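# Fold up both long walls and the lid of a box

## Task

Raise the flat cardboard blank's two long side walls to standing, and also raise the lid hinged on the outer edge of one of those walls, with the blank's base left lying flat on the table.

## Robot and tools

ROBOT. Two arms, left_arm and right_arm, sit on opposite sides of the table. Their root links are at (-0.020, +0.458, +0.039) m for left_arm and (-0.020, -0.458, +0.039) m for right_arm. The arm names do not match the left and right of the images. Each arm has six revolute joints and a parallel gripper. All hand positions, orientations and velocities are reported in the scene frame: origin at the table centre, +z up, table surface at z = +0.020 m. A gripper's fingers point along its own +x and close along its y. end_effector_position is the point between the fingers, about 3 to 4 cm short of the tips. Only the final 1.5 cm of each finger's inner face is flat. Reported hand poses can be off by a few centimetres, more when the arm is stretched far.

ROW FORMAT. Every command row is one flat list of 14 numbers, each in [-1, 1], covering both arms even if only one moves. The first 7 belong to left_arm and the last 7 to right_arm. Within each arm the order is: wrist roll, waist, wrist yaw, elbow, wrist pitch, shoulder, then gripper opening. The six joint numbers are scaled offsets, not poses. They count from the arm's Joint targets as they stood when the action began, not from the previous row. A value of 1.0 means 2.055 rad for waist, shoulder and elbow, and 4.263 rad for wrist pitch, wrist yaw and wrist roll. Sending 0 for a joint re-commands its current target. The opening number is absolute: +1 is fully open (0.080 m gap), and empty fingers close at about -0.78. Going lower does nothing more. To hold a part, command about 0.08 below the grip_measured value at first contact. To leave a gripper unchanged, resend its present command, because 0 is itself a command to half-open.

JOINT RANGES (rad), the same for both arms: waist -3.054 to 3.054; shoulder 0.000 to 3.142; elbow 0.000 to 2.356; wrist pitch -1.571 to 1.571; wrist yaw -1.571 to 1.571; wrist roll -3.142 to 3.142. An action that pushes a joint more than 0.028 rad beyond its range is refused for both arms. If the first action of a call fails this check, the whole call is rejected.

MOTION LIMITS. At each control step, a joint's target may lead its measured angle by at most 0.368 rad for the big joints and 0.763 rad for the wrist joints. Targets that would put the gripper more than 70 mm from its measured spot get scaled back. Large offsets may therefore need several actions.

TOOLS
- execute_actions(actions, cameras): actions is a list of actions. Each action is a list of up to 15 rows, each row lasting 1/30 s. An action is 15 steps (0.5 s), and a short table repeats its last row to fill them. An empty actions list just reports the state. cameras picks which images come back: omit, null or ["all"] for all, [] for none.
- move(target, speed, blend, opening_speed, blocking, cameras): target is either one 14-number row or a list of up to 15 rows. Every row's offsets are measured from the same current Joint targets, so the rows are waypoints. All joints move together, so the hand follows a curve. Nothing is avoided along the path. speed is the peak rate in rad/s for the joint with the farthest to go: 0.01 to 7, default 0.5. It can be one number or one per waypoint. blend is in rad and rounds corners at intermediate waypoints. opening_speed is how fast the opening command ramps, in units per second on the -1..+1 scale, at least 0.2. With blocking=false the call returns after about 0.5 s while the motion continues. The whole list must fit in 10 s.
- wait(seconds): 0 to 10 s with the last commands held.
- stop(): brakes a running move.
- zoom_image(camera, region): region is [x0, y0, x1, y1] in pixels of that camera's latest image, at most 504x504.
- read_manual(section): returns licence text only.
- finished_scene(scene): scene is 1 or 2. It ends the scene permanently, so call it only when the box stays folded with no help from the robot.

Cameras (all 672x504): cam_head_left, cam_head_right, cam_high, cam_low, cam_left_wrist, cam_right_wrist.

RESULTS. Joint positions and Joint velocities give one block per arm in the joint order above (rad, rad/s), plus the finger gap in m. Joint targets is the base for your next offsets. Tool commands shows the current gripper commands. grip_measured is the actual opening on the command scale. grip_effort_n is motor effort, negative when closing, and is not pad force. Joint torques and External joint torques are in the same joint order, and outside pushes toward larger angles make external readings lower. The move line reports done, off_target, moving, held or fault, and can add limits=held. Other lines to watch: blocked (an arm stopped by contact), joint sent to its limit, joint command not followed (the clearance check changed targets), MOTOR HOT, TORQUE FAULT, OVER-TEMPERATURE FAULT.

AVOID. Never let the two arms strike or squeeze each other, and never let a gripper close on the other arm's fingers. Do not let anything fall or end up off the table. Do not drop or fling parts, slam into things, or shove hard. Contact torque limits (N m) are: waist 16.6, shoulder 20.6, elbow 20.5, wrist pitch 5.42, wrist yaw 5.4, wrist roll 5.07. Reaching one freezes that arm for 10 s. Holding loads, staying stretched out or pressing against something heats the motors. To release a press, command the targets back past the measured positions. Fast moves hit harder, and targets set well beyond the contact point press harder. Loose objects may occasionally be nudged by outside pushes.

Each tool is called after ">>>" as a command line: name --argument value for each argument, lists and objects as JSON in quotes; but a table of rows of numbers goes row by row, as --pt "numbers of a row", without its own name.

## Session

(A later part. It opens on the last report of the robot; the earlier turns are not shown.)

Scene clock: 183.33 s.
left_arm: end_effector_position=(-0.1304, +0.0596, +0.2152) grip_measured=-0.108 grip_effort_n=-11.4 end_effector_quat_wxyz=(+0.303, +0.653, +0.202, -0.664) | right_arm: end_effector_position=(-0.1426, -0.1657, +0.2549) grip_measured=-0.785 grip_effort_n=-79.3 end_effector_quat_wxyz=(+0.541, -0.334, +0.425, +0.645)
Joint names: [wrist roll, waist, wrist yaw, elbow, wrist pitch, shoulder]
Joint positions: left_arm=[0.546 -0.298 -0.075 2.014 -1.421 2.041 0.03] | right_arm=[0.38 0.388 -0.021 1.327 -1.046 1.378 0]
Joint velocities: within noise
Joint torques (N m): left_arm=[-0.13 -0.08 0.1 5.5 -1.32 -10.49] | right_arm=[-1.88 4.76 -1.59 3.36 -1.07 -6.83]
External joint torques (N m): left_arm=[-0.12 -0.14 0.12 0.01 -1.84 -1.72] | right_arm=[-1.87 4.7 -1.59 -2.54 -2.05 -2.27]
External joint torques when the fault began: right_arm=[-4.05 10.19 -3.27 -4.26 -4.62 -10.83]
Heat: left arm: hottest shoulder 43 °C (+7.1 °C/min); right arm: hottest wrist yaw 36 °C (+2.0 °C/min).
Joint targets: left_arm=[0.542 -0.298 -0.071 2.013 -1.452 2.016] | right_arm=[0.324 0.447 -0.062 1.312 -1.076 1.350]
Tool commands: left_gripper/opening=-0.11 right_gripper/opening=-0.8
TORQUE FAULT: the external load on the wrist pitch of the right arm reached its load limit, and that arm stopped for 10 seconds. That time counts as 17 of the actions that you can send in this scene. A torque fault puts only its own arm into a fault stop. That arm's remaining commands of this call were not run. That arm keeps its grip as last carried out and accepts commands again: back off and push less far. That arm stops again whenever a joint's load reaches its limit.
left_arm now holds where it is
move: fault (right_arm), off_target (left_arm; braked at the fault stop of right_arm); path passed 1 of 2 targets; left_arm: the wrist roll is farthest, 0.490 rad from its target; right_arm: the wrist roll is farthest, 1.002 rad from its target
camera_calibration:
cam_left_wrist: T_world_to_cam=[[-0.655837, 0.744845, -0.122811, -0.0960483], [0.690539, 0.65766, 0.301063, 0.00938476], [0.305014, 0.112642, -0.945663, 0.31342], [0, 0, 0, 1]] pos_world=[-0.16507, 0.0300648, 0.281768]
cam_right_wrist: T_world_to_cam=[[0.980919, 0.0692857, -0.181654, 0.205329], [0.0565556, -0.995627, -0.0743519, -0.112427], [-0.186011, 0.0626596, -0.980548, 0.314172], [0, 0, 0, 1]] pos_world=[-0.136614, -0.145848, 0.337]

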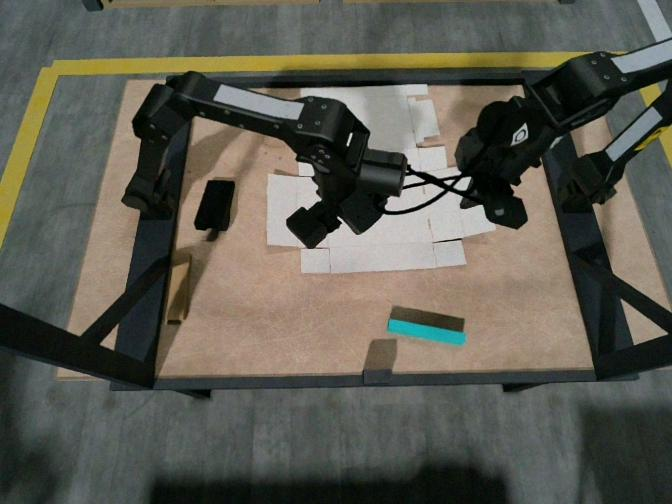

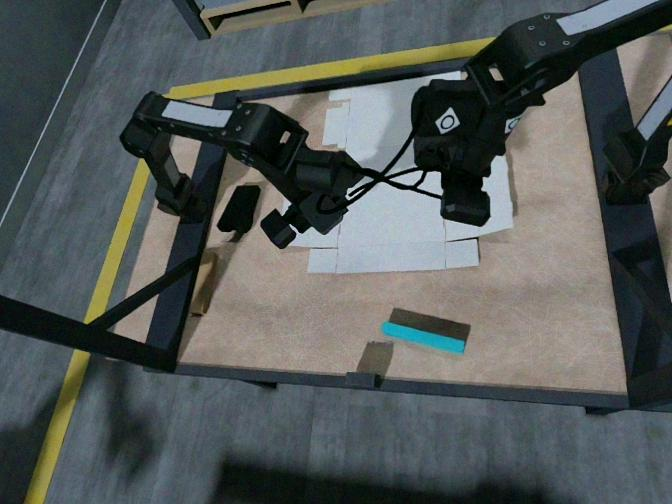

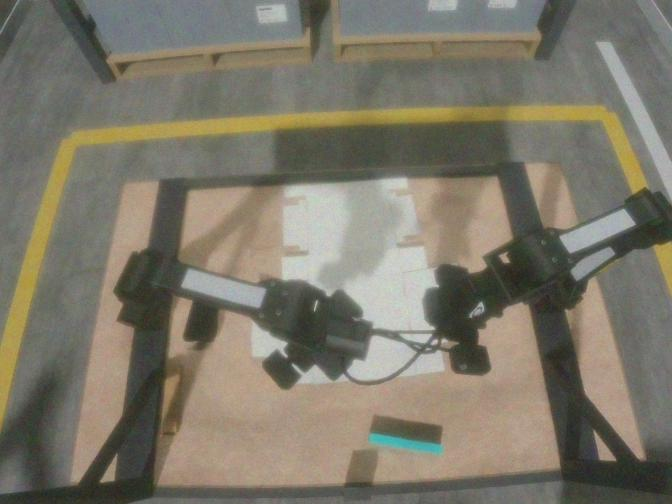

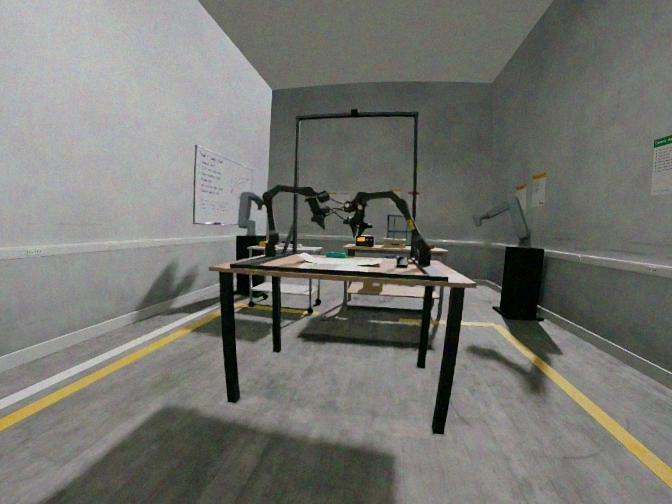

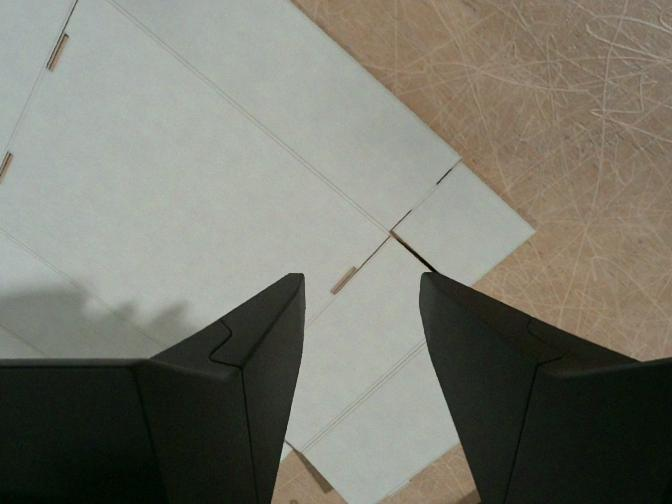

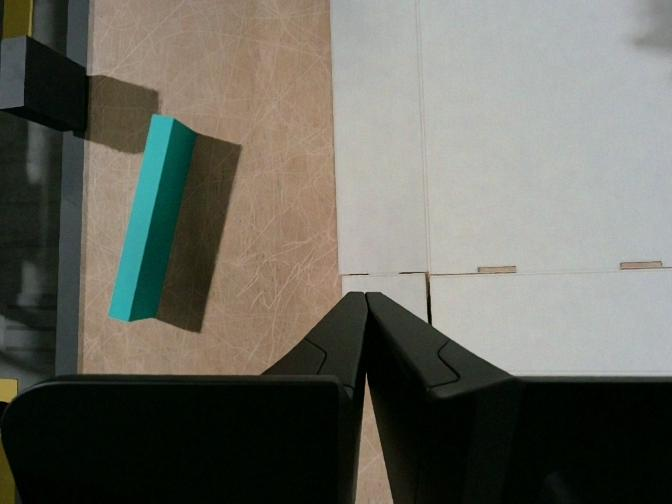

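>>> zoom_image --camera "cam_head_left" --region '[330, 90, 560, 250]'

>>> zoom_image --camera "cam_head_right" --region '[290, 70, 520, 240]'

>>> zoom_image --camera "cam_high" --region '[290, 240, 500, 410]'

>>> zoom_image --camera "cam_low" --region '[290, 170, 390, 250]'

Scaled by 2.191 from the camera's 672x504 image, which has a finer 960x720 frame.

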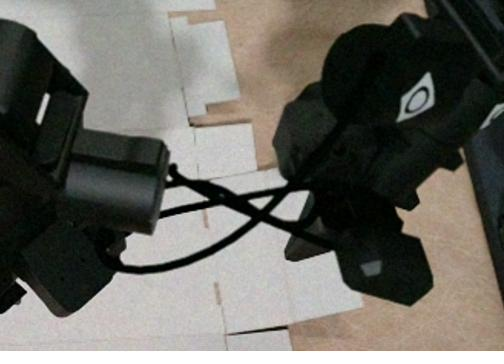

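Scaled by 2.191 from the camera's 672x504 image, which has a finer 960x720 frame.

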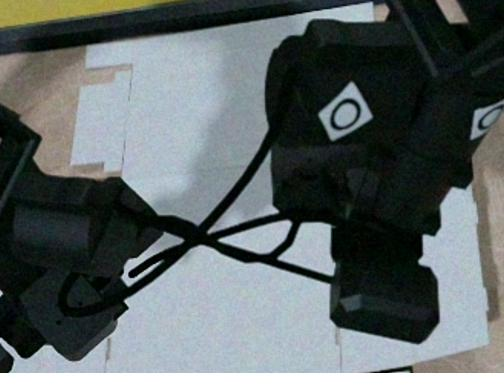

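Scaled by 2.400 from the camera's 672x504 image, which has a finer 960x720 frame.

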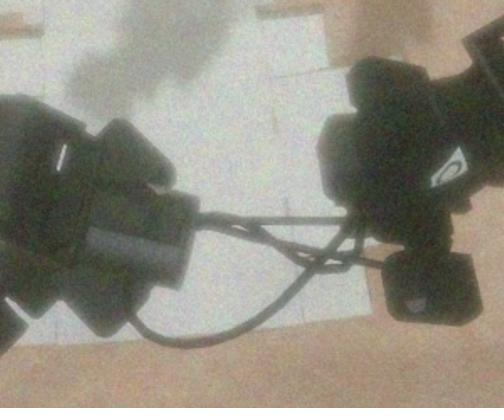

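Scaled by 5.040 from the camera's 672x504 image, which has a finer 960x720 frame.

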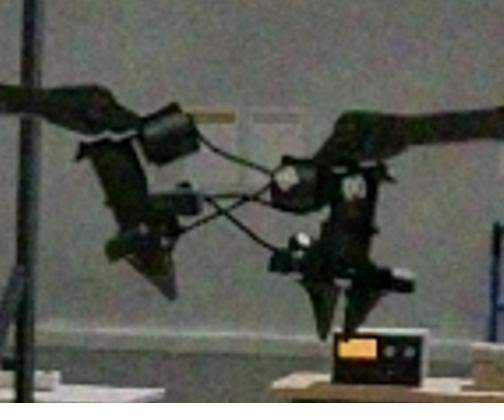

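>>> move --target '[0,0,0,0,0,0,-0.11,0.01,-0.03,0,0.07,0,0.1,-0.8]' --speed 0.3

>>> zoom_image --camera "cam_head_left" --region '[310, 90, 540, 260]'

>>> zoom_image --camera "cam_head_right" --region '[290, 70, 520, 240]'

>>> zoom_image --camera "cam_high" --region '[290, 240, 500, 410]'

>>> zoom_image --camera "cam_low" --region '[290, 170, 390, 250]'

Scene clock: 201.63 s.
left_arm: end_effector_position=(-0.1331, +0.0676, +0.2144) grip_measured=-0.108 grip_effort_n=-11.4 end_effector_quat_wxyz=(+0.289, +0.661, +0.207, -0.660) | right_arm: end_effector_position=(-0.1549, -0.1373, +0.2418) grip_measured=-0.785 grip_effort_n=-79.3 end_effector_quat_wxyz=(+0.527, -0.356, +0.448, +0.629)
Joint names: [wrist roll, waist, wrist yaw, elbow, wrist pitch, shoulder]
Joint positions: left_arm=[0.546 -0.31 -0.073 2.014 -1.453 2.041 0.03] | right_arm=[0.377 0.376 -0.052 1.446 -1.073 1.543 0]
Joint velocities: within noise
Joint torques (N m): left_arm=[-0.13 1.21 0.09 5.47 0.8 -10.41] | right_arm=[-0.34 0.73 -0.38 5.74 0.56 -3.69]
External joint torques (N m): left_arm=[-0.12 1.29 0.12 0.01 0.36 -1.58] | right_arm=[-0.34 0.76 -0.37 -0.16 -0.35 1.99]
Heat: left arm: hottest shoulder 44 °C (+7.0 °C/min); right arm: hottest wrist yaw 38 °C (+3.0 °C/min).
Joint targets: left_arm=[0.542 -0.298 -0.071 2.013 -1.452 2.016] | right_arm=[0.367 0.386 -0.062 1.455 -1.076 1.556]
move: done
camera_calibration:
cam_left_wrist: T_world_to_cam=[[-0.646522, 0.755701, -0.104524, -0.107232], [0.695236, 0.640037, 0.327108, 0.00243507], [0.314095, 0.138814, -0.939188, 0.310665], [0, 0, 0, 1]] pos_world=[-0.168599, 0.0363519, 0.279768]
cam_right_wrist: T_world_to_cam=[[0.980958, 0.0592465, -0.184964, 0.212347], [0.0607432, -0.99815, 0.00243112, -0.102679], [-0.184477, -0.0136201, -0.982742, 0.287572], [0, 0, 0, 1]] pos_world=[-0.149016, -0.111153, 0.322135]

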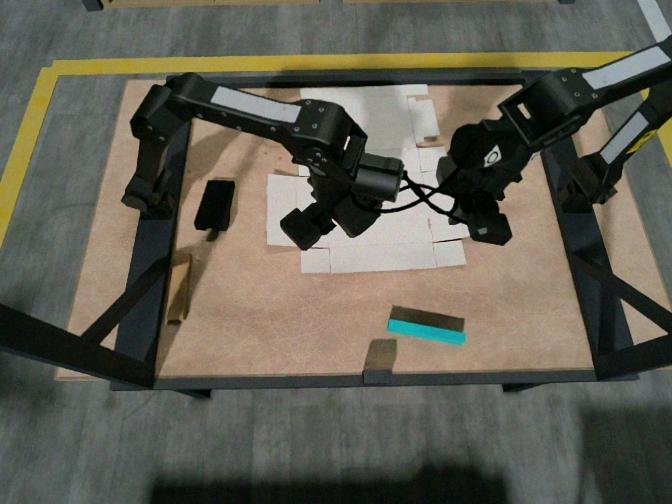

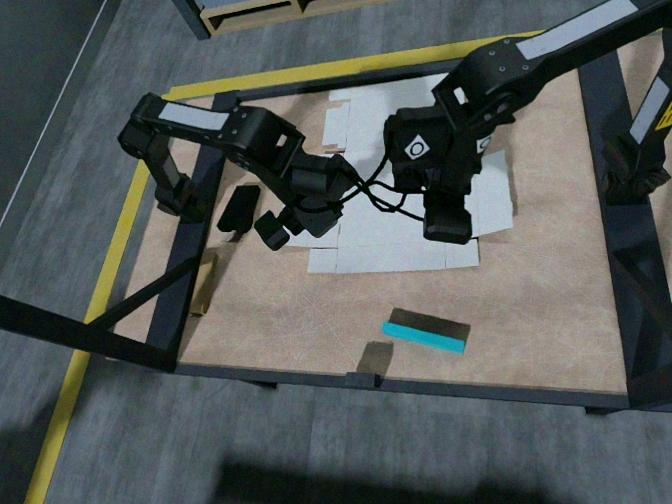

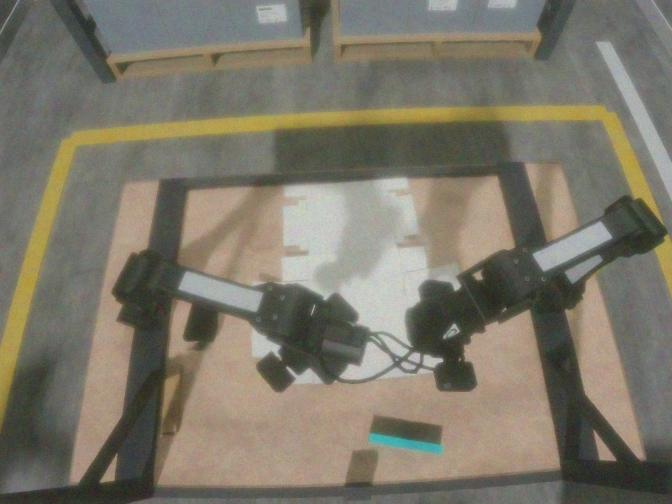

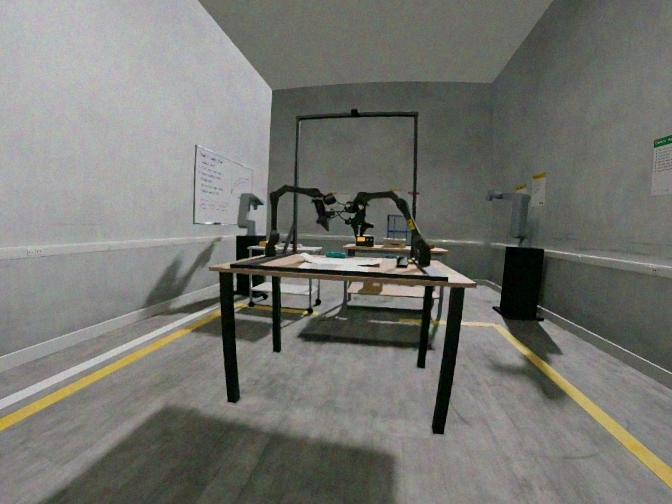

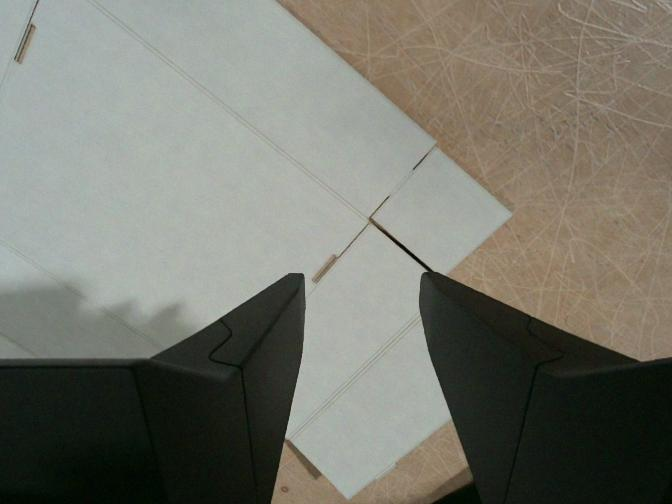

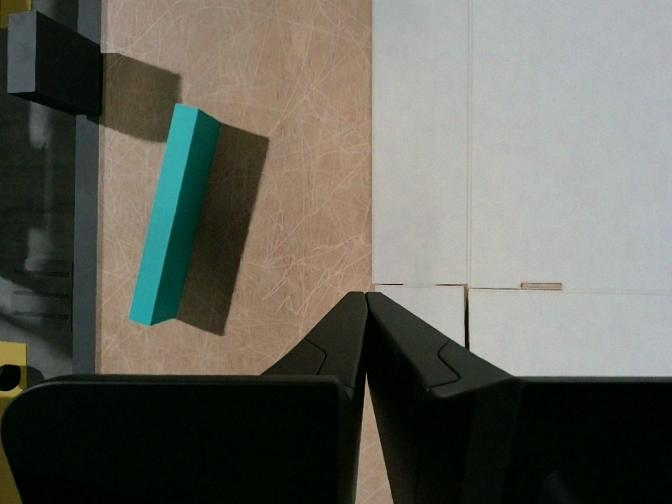

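Scaled by 2.191 from the camera's 672x504 image, which has a finer 960x720 frame.

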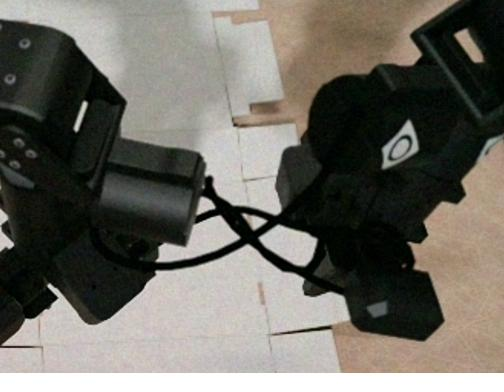

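Scaled by 2.191 from the camera's 672x504 image, which has a finer 960x720 frame.

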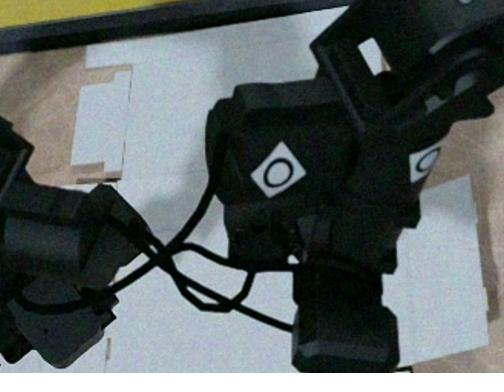

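Scaled by 2.400 from the camera's 672x504 image, which has a finer 960x720 frame.

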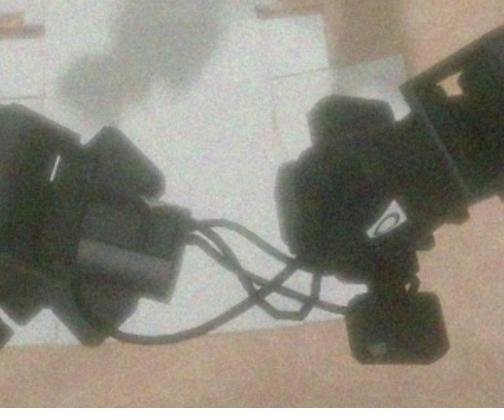

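Scaled by 5.040 from the camera's 672x504 image, which has a finer 960x720 frame.

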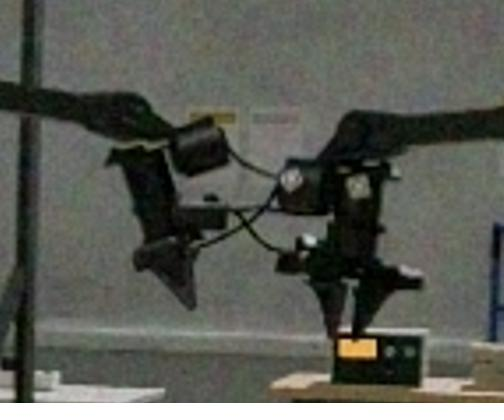

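>>> move --target '[0,0,0,0,0,0,-0.11,0,0,0,0.243,-0.1,0,-0.8]' --speed 0.3 --cameras '["cam_head_left","cam_head_right","cam_high","cam_low"]'

>>> zoom_image --camera "cam_head_left" --region '[310, 70, 540, 260]'

>>> zoom_image --camera "cam_head_right" --region '[290, 60, 520, 240]'

>>> zoom_image --camera "cam_low" --region '[290, 170, 390, 250]'

Scene clock: 229.30 s.
left_arm: end_effector_position=(-0.1345, +0.0554, +0.2423) grip_measured=-0.108 grip_effort_n=-11.4 end_effector_quat_wxyz=(+0.326, +0.632, +0.173, -0.681) | right_arm: end_effector_position=(-0.1366, -0.1567, +0.3322) grip_measured=-0.785 grip_effort_n=-79.3 end_effector_quat_wxyz=(+0.540, -0.361, +0.459, +0.607)
Joint names: [wrist roll, waist, wrist yaw, elbow, wrist pitch, shoulder]
Joint positions: left_arm=[0.547 -0.306 -0.079 2.054 -1.41 2.002 0.03] | right_arm=[0.391 0.353 -0.036 1.9 -1.503 1.601 0]
Joint velocities: within noise
Joint torques (N m): left_arm=[-0.16 0.67 0.24 1.67 -1.96 -6.21] | right_arm=[-0.81 2.72 -1.03 9.68 0.76 -9.5]
External joint torques (N m): left_arm=[-0.15 0.67 0.26 -3.88 -2.6 2.41] | right_arm=[-0.8 2.68 -1.01 4.57 -0.09 -4.17]
Heat: left arm: hottest shoulder 46 °C (+6.1 °C/min); right arm: hottest wrist yaw 36 °C (+2.0 °C/min).
Joint targets: left_arm=[0.542 -0.298 -0.070 2.014 -1.452 2.016] | right_arm=[0.366 0.386 -0.062 1.955 -1.502 1.556]
move: off_target (left_arm, right_arm); left_arm: the wrist pitch is farthest, 0.042 rad from its target; right_arm: the elbow is farthest, 0.055 rad from its target
Images, in order (width x height): cam_head_left 672x504, cam_head_right 672x504, cam_high 672x504, cam_low 672x504.

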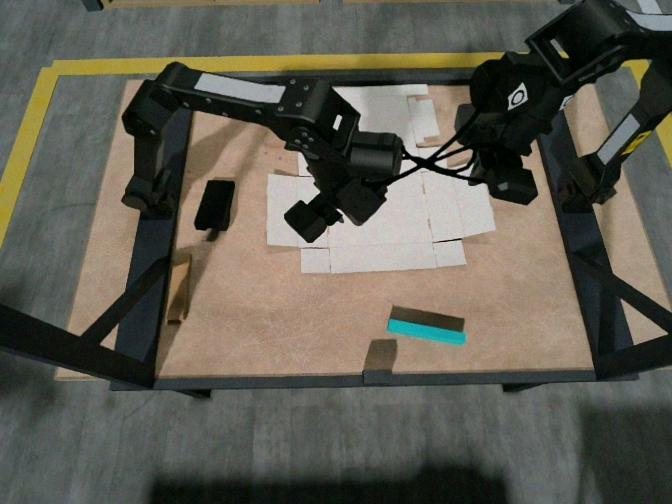

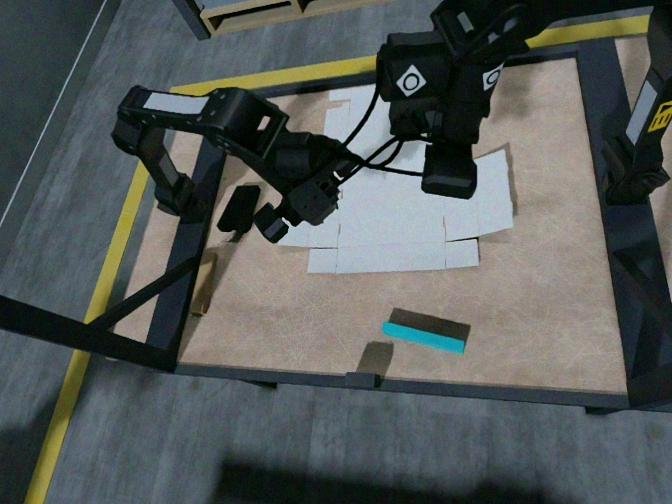

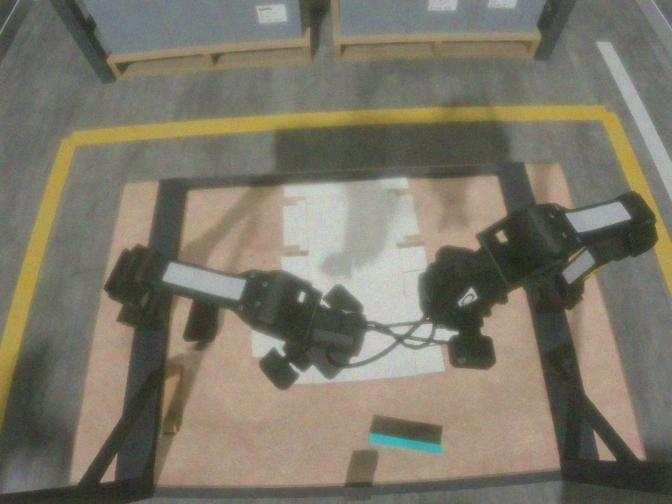

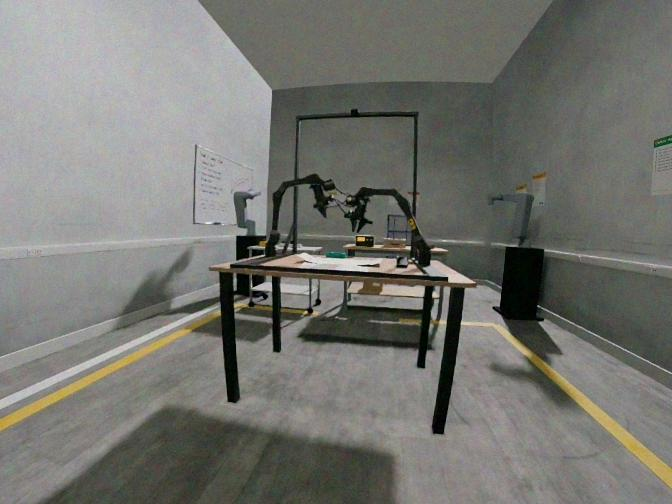

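Scaled by 2.191 from the camera's 672x504 image, which has a finer 960x720 frame.

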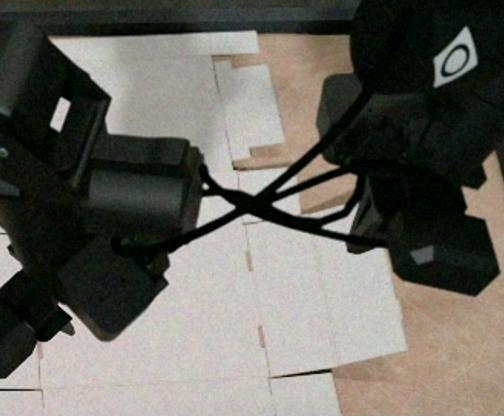

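Scaled by 2.191 from the camera's 672x504 image, which has a finer 960x720 frame.

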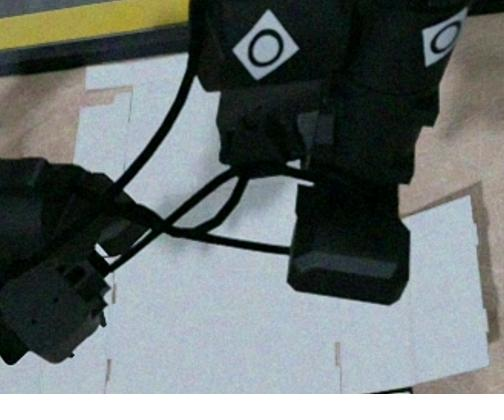

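Scaled by 5.040 from the camera's 672x504 image, which has a finer 960x720 frame.

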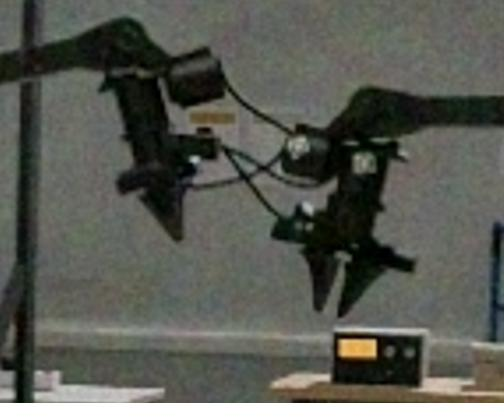

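>>> move --target '[-0.127,0,0,0,0,0,-0.11,-0.086,-0.02,0,-0.15,0.06,0.03,-0.8]' --speed 0.4 --cameras '["cam_head_left","cam_head_right","cam_high","cam_low"]'

>>> zoom_image --camera "cam_head_left" --region '[310, 90, 540, 260]'

>>> zoom_image --camera "cam_head_right" --region '[260, 60, 490, 260]'

>>> zoom_image --camera "cam_low" --region '[290, 170, 390, 250]'

Scene clock: 243.10 s.
left_arm: end_effector_position=(-0.1392, +0.0658, +0.2266) grip_measured=-0.108 grip_effort_n=-11.4 end_effector_quat_wxyz=(+0.456, +0.552, +0.357, -0.600) | right_arm: end_effector_position=(-0.1334, -0.1231, +0.2713) grip_measured=-0.785 grip_effort_n=-79.3 end_effector_quat_wxyz=(+0.480, -0.445, +0.353, +0.669)
Joint names: [wrist roll, waist, wrist yaw, elbow, wrist pitch, shoulder]
Joint positions: left_arm=[0.024 -0.322 -0.073 2.027 -1.439 2.019 0.03] | right_arm=[0.031 0.311 -0.037 1.654 -1.242 1.618 0]
Joint velocities: within noise
Joint torques (N m): left_arm=[-0.71 2.43 0.02 4.14 -0.08 -8.14] | right_arm=[-1.04 2.5 -0.99 3.85 0.39 -5.47]
External joint torques (N m): left_arm=[-0.71 2.41 0.07 -1.38 -0.63 0.55] | right_arm=[-1.04 2.51 -0.97 -1.85 -0.47 0.59]
Heat: left arm: hottest shoulder 44 °C (+1.0 °C/min); right arm: hottest elbow 41 °C (+9.1 °C/min).
Joint targets: left_arm=[0.001 -0.298 -0.070 2.014 -1.452 2.016] | right_arm=[0.000 0.344 -0.062 1.646 -1.246 1.617]
move: off_target (right_arm); right_arm: the waist is farthest, 0.034 rad from its target
Images, in order (width x height): cam_head_left 672x504, cam_head_right 672x504, cam_high 672x504, cam_low 672x504.

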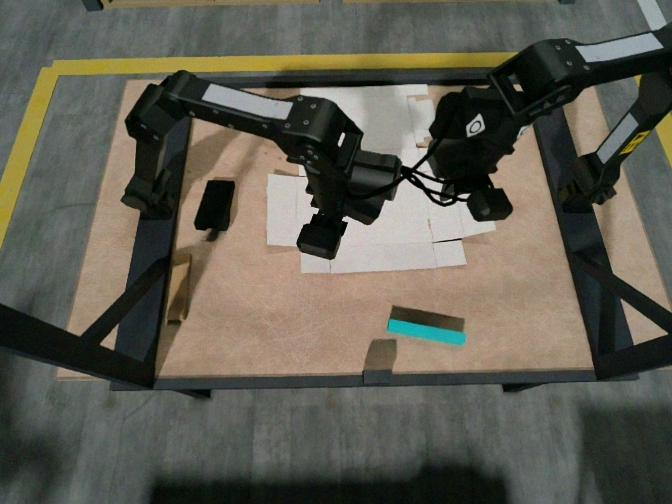

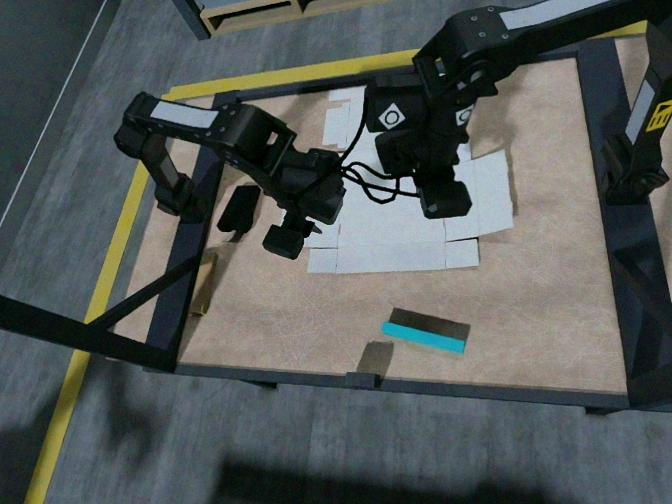

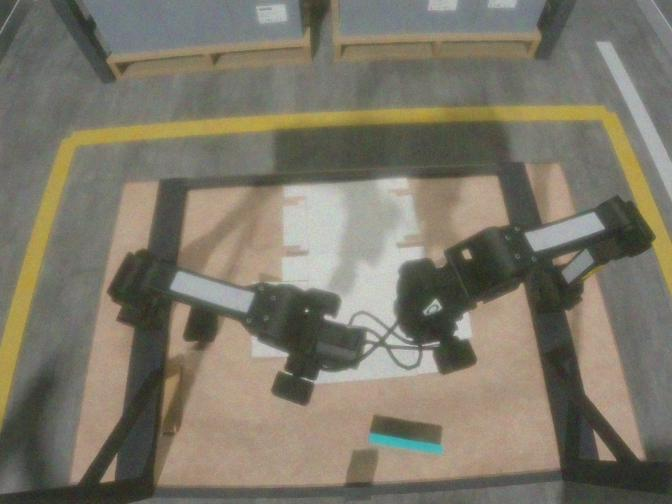

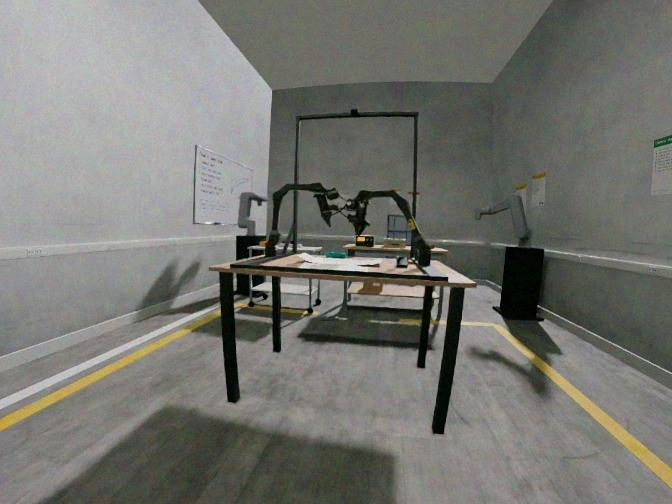

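Scaled by 2.191 from the camera's 672x504 image, which has a finer 960x720 frame.

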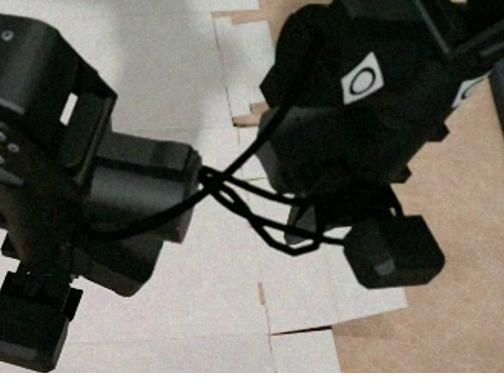

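Scaled by 2.191 from the camera's 672x504 image, which has a finer 960x720 frame.

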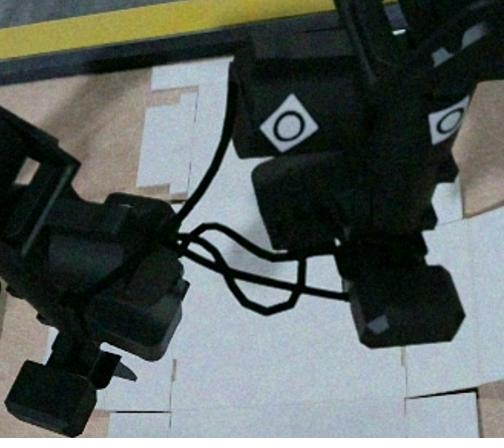

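Scaled by 5.040 from the camera's 672x504 image, which has a finer 960x720 frame.

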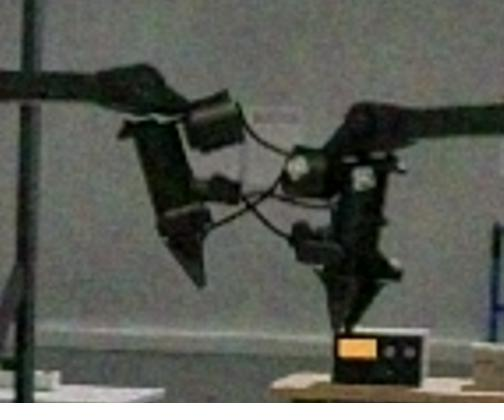

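>>> move --target '[0,0,0,0,0,0,-0.11,0,0,0,-0.1,0.0,-0.13,-0.8]' --speed 0.3 --cameras '["cam_head_left","cam_head_right","cam_high","cam_low"]'

>>> zoom_image --camera "cam_head_left" --region '[310, 90, 540, 260]'

>>> zoom_image --camera "cam_head_right" --region '[260, 60, 490, 260]'

>>> zoom_image --camera "cam_high" --region '[290, 240, 500, 410]'

>>> zoom_image --camera "cam_low" --region '[290, 170, 390, 250]'

Scene clock: 249.33 s.
left_arm: end_effector_position=(-0.1311, +0.0533, +0.2162) grip_measured=-0.108 grip_effort_n=-11.4 end_effector_quat_wxyz=(+0.463, +0.551, +0.354, -0.597) | right_arm: end_effector_position=(-0.1082, -0.1576, +0.2682) grip_measured=-0.785 grip_effort_n=-79.3 end_effector_quat_wxyz=(+0.512, -0.421, +0.363, +0.655)
Joint names: [wrist roll, waist, wrist yaw, elbow, wrist pitch, shoulder]
Joint positions: left_arm=[0.043 -0.298 -0.082 2.025 -1.403 2.048 0.03] | right_arm=[0.076 0.278 -0.017 1.459 -1.197 1.437 0]
Joint velocities: within noise
Joint torques (N m): left_arm=[-1.34 -0.34 0.31 4.46 -2.54 -11.37] | right_arm=[-2.53 5.14 -1.8 2.95 -2.45 -13.08]
External joint torques (N m): left_arm=[-1.33 -0.35 0.36 -1.04 -3.08 -2.52] | right_arm=[-2.53 5.14 -1.79 -2.86 -3.37 -8.23]
Heat: left arm: hottest shoulder 45 °C (+2.0 °C/min); right arm: hottest elbow 39 °C (+7.1 °C/min).
Joint targets: left_arm=[0.001 -0.298 -0.071 2.014 -1.452 2.016] | right_arm=[0.000 0.344 -0.062 1.441 -1.246 1.350]
move: off_target (left_arm, right_arm); left_arm: the wrist pitch is farthest, 0.049 rad from its target; right_arm: the shoulder is farthest, 0.087 rad from its target
Images, in order (width x height): cam_head_left 672x504, cam_head_right 672x504, cam_high 672x504, cam_low 672x504.

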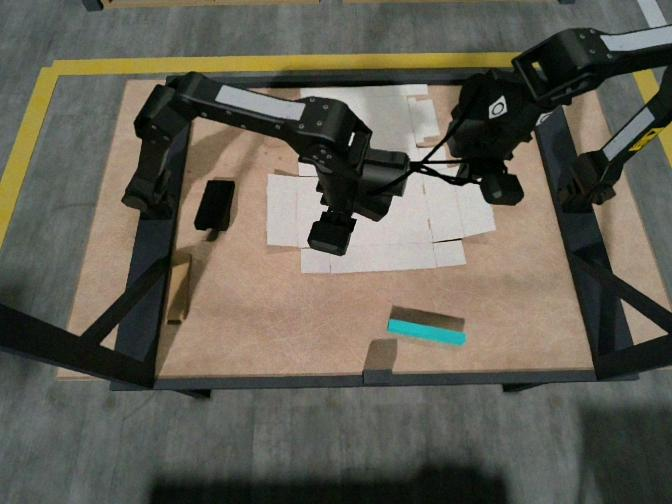

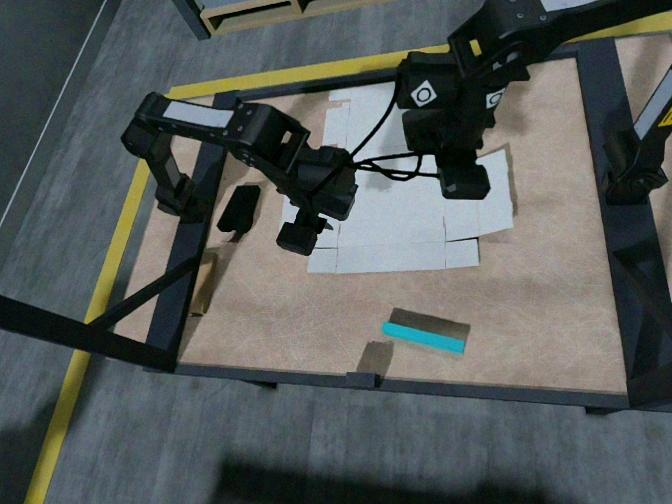

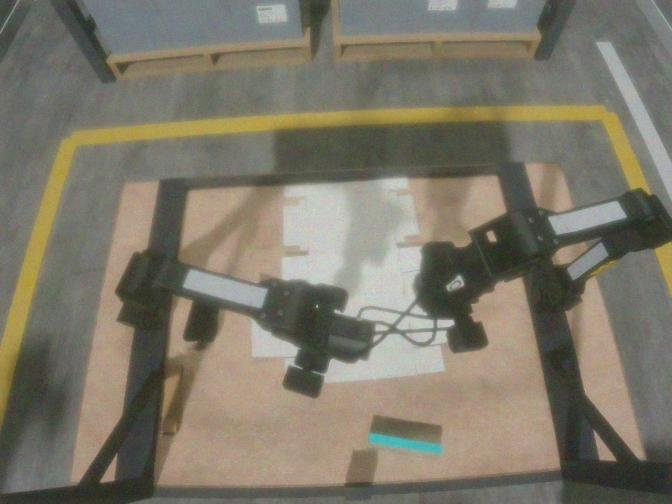

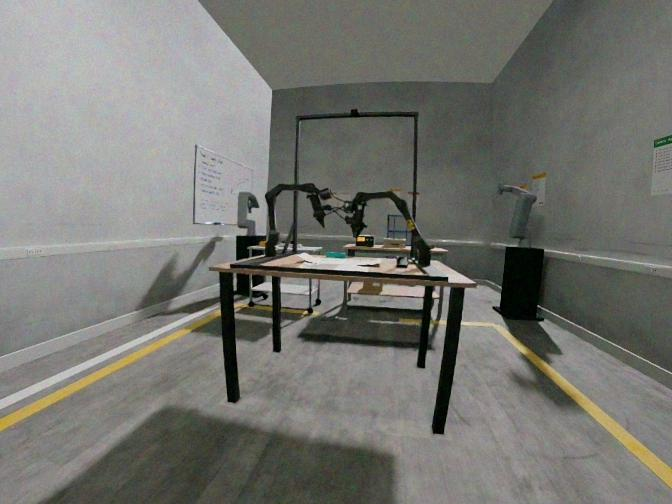

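Scaled by 2.191 from the camera's 672x504 image, which has a finer 960x720 frame.

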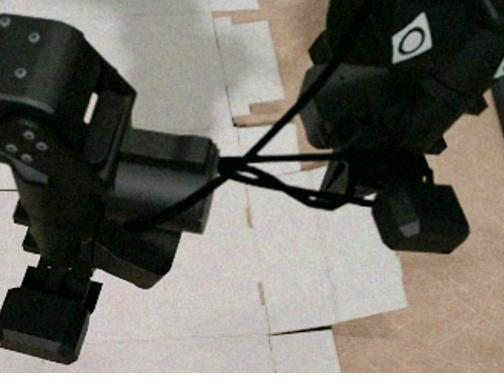

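Scaled by 2.191 from the camera's 672x504 image, which has a finer 960x720 frame.

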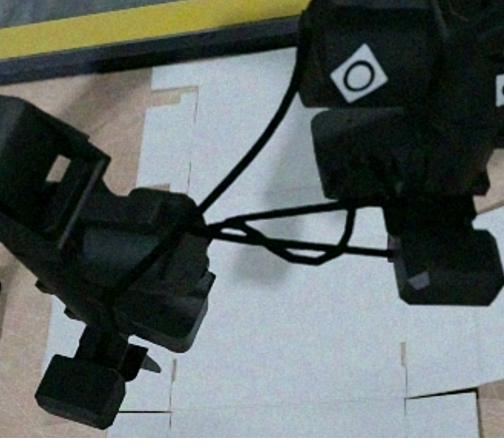

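Scaled by 2.400 from the camera's 672x504 image, which has a finer 960x720 frame.

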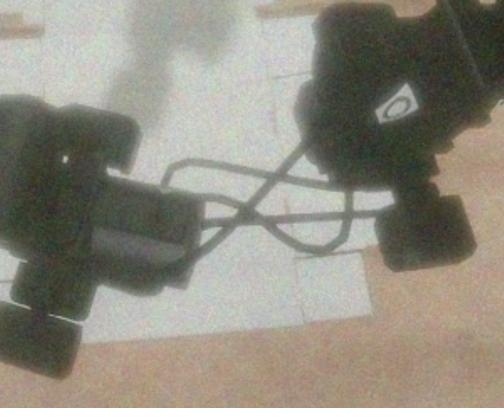

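Scaled by 5.040 from the camera's 672x504 image, which has a finer 960x720 frame.

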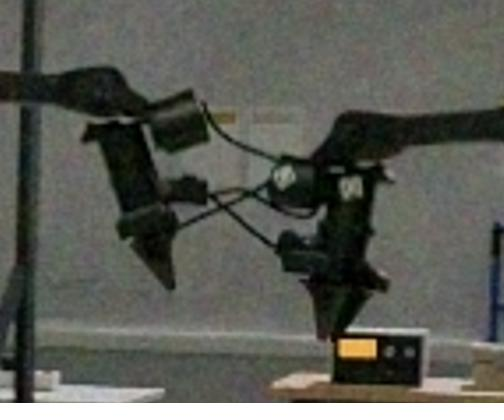

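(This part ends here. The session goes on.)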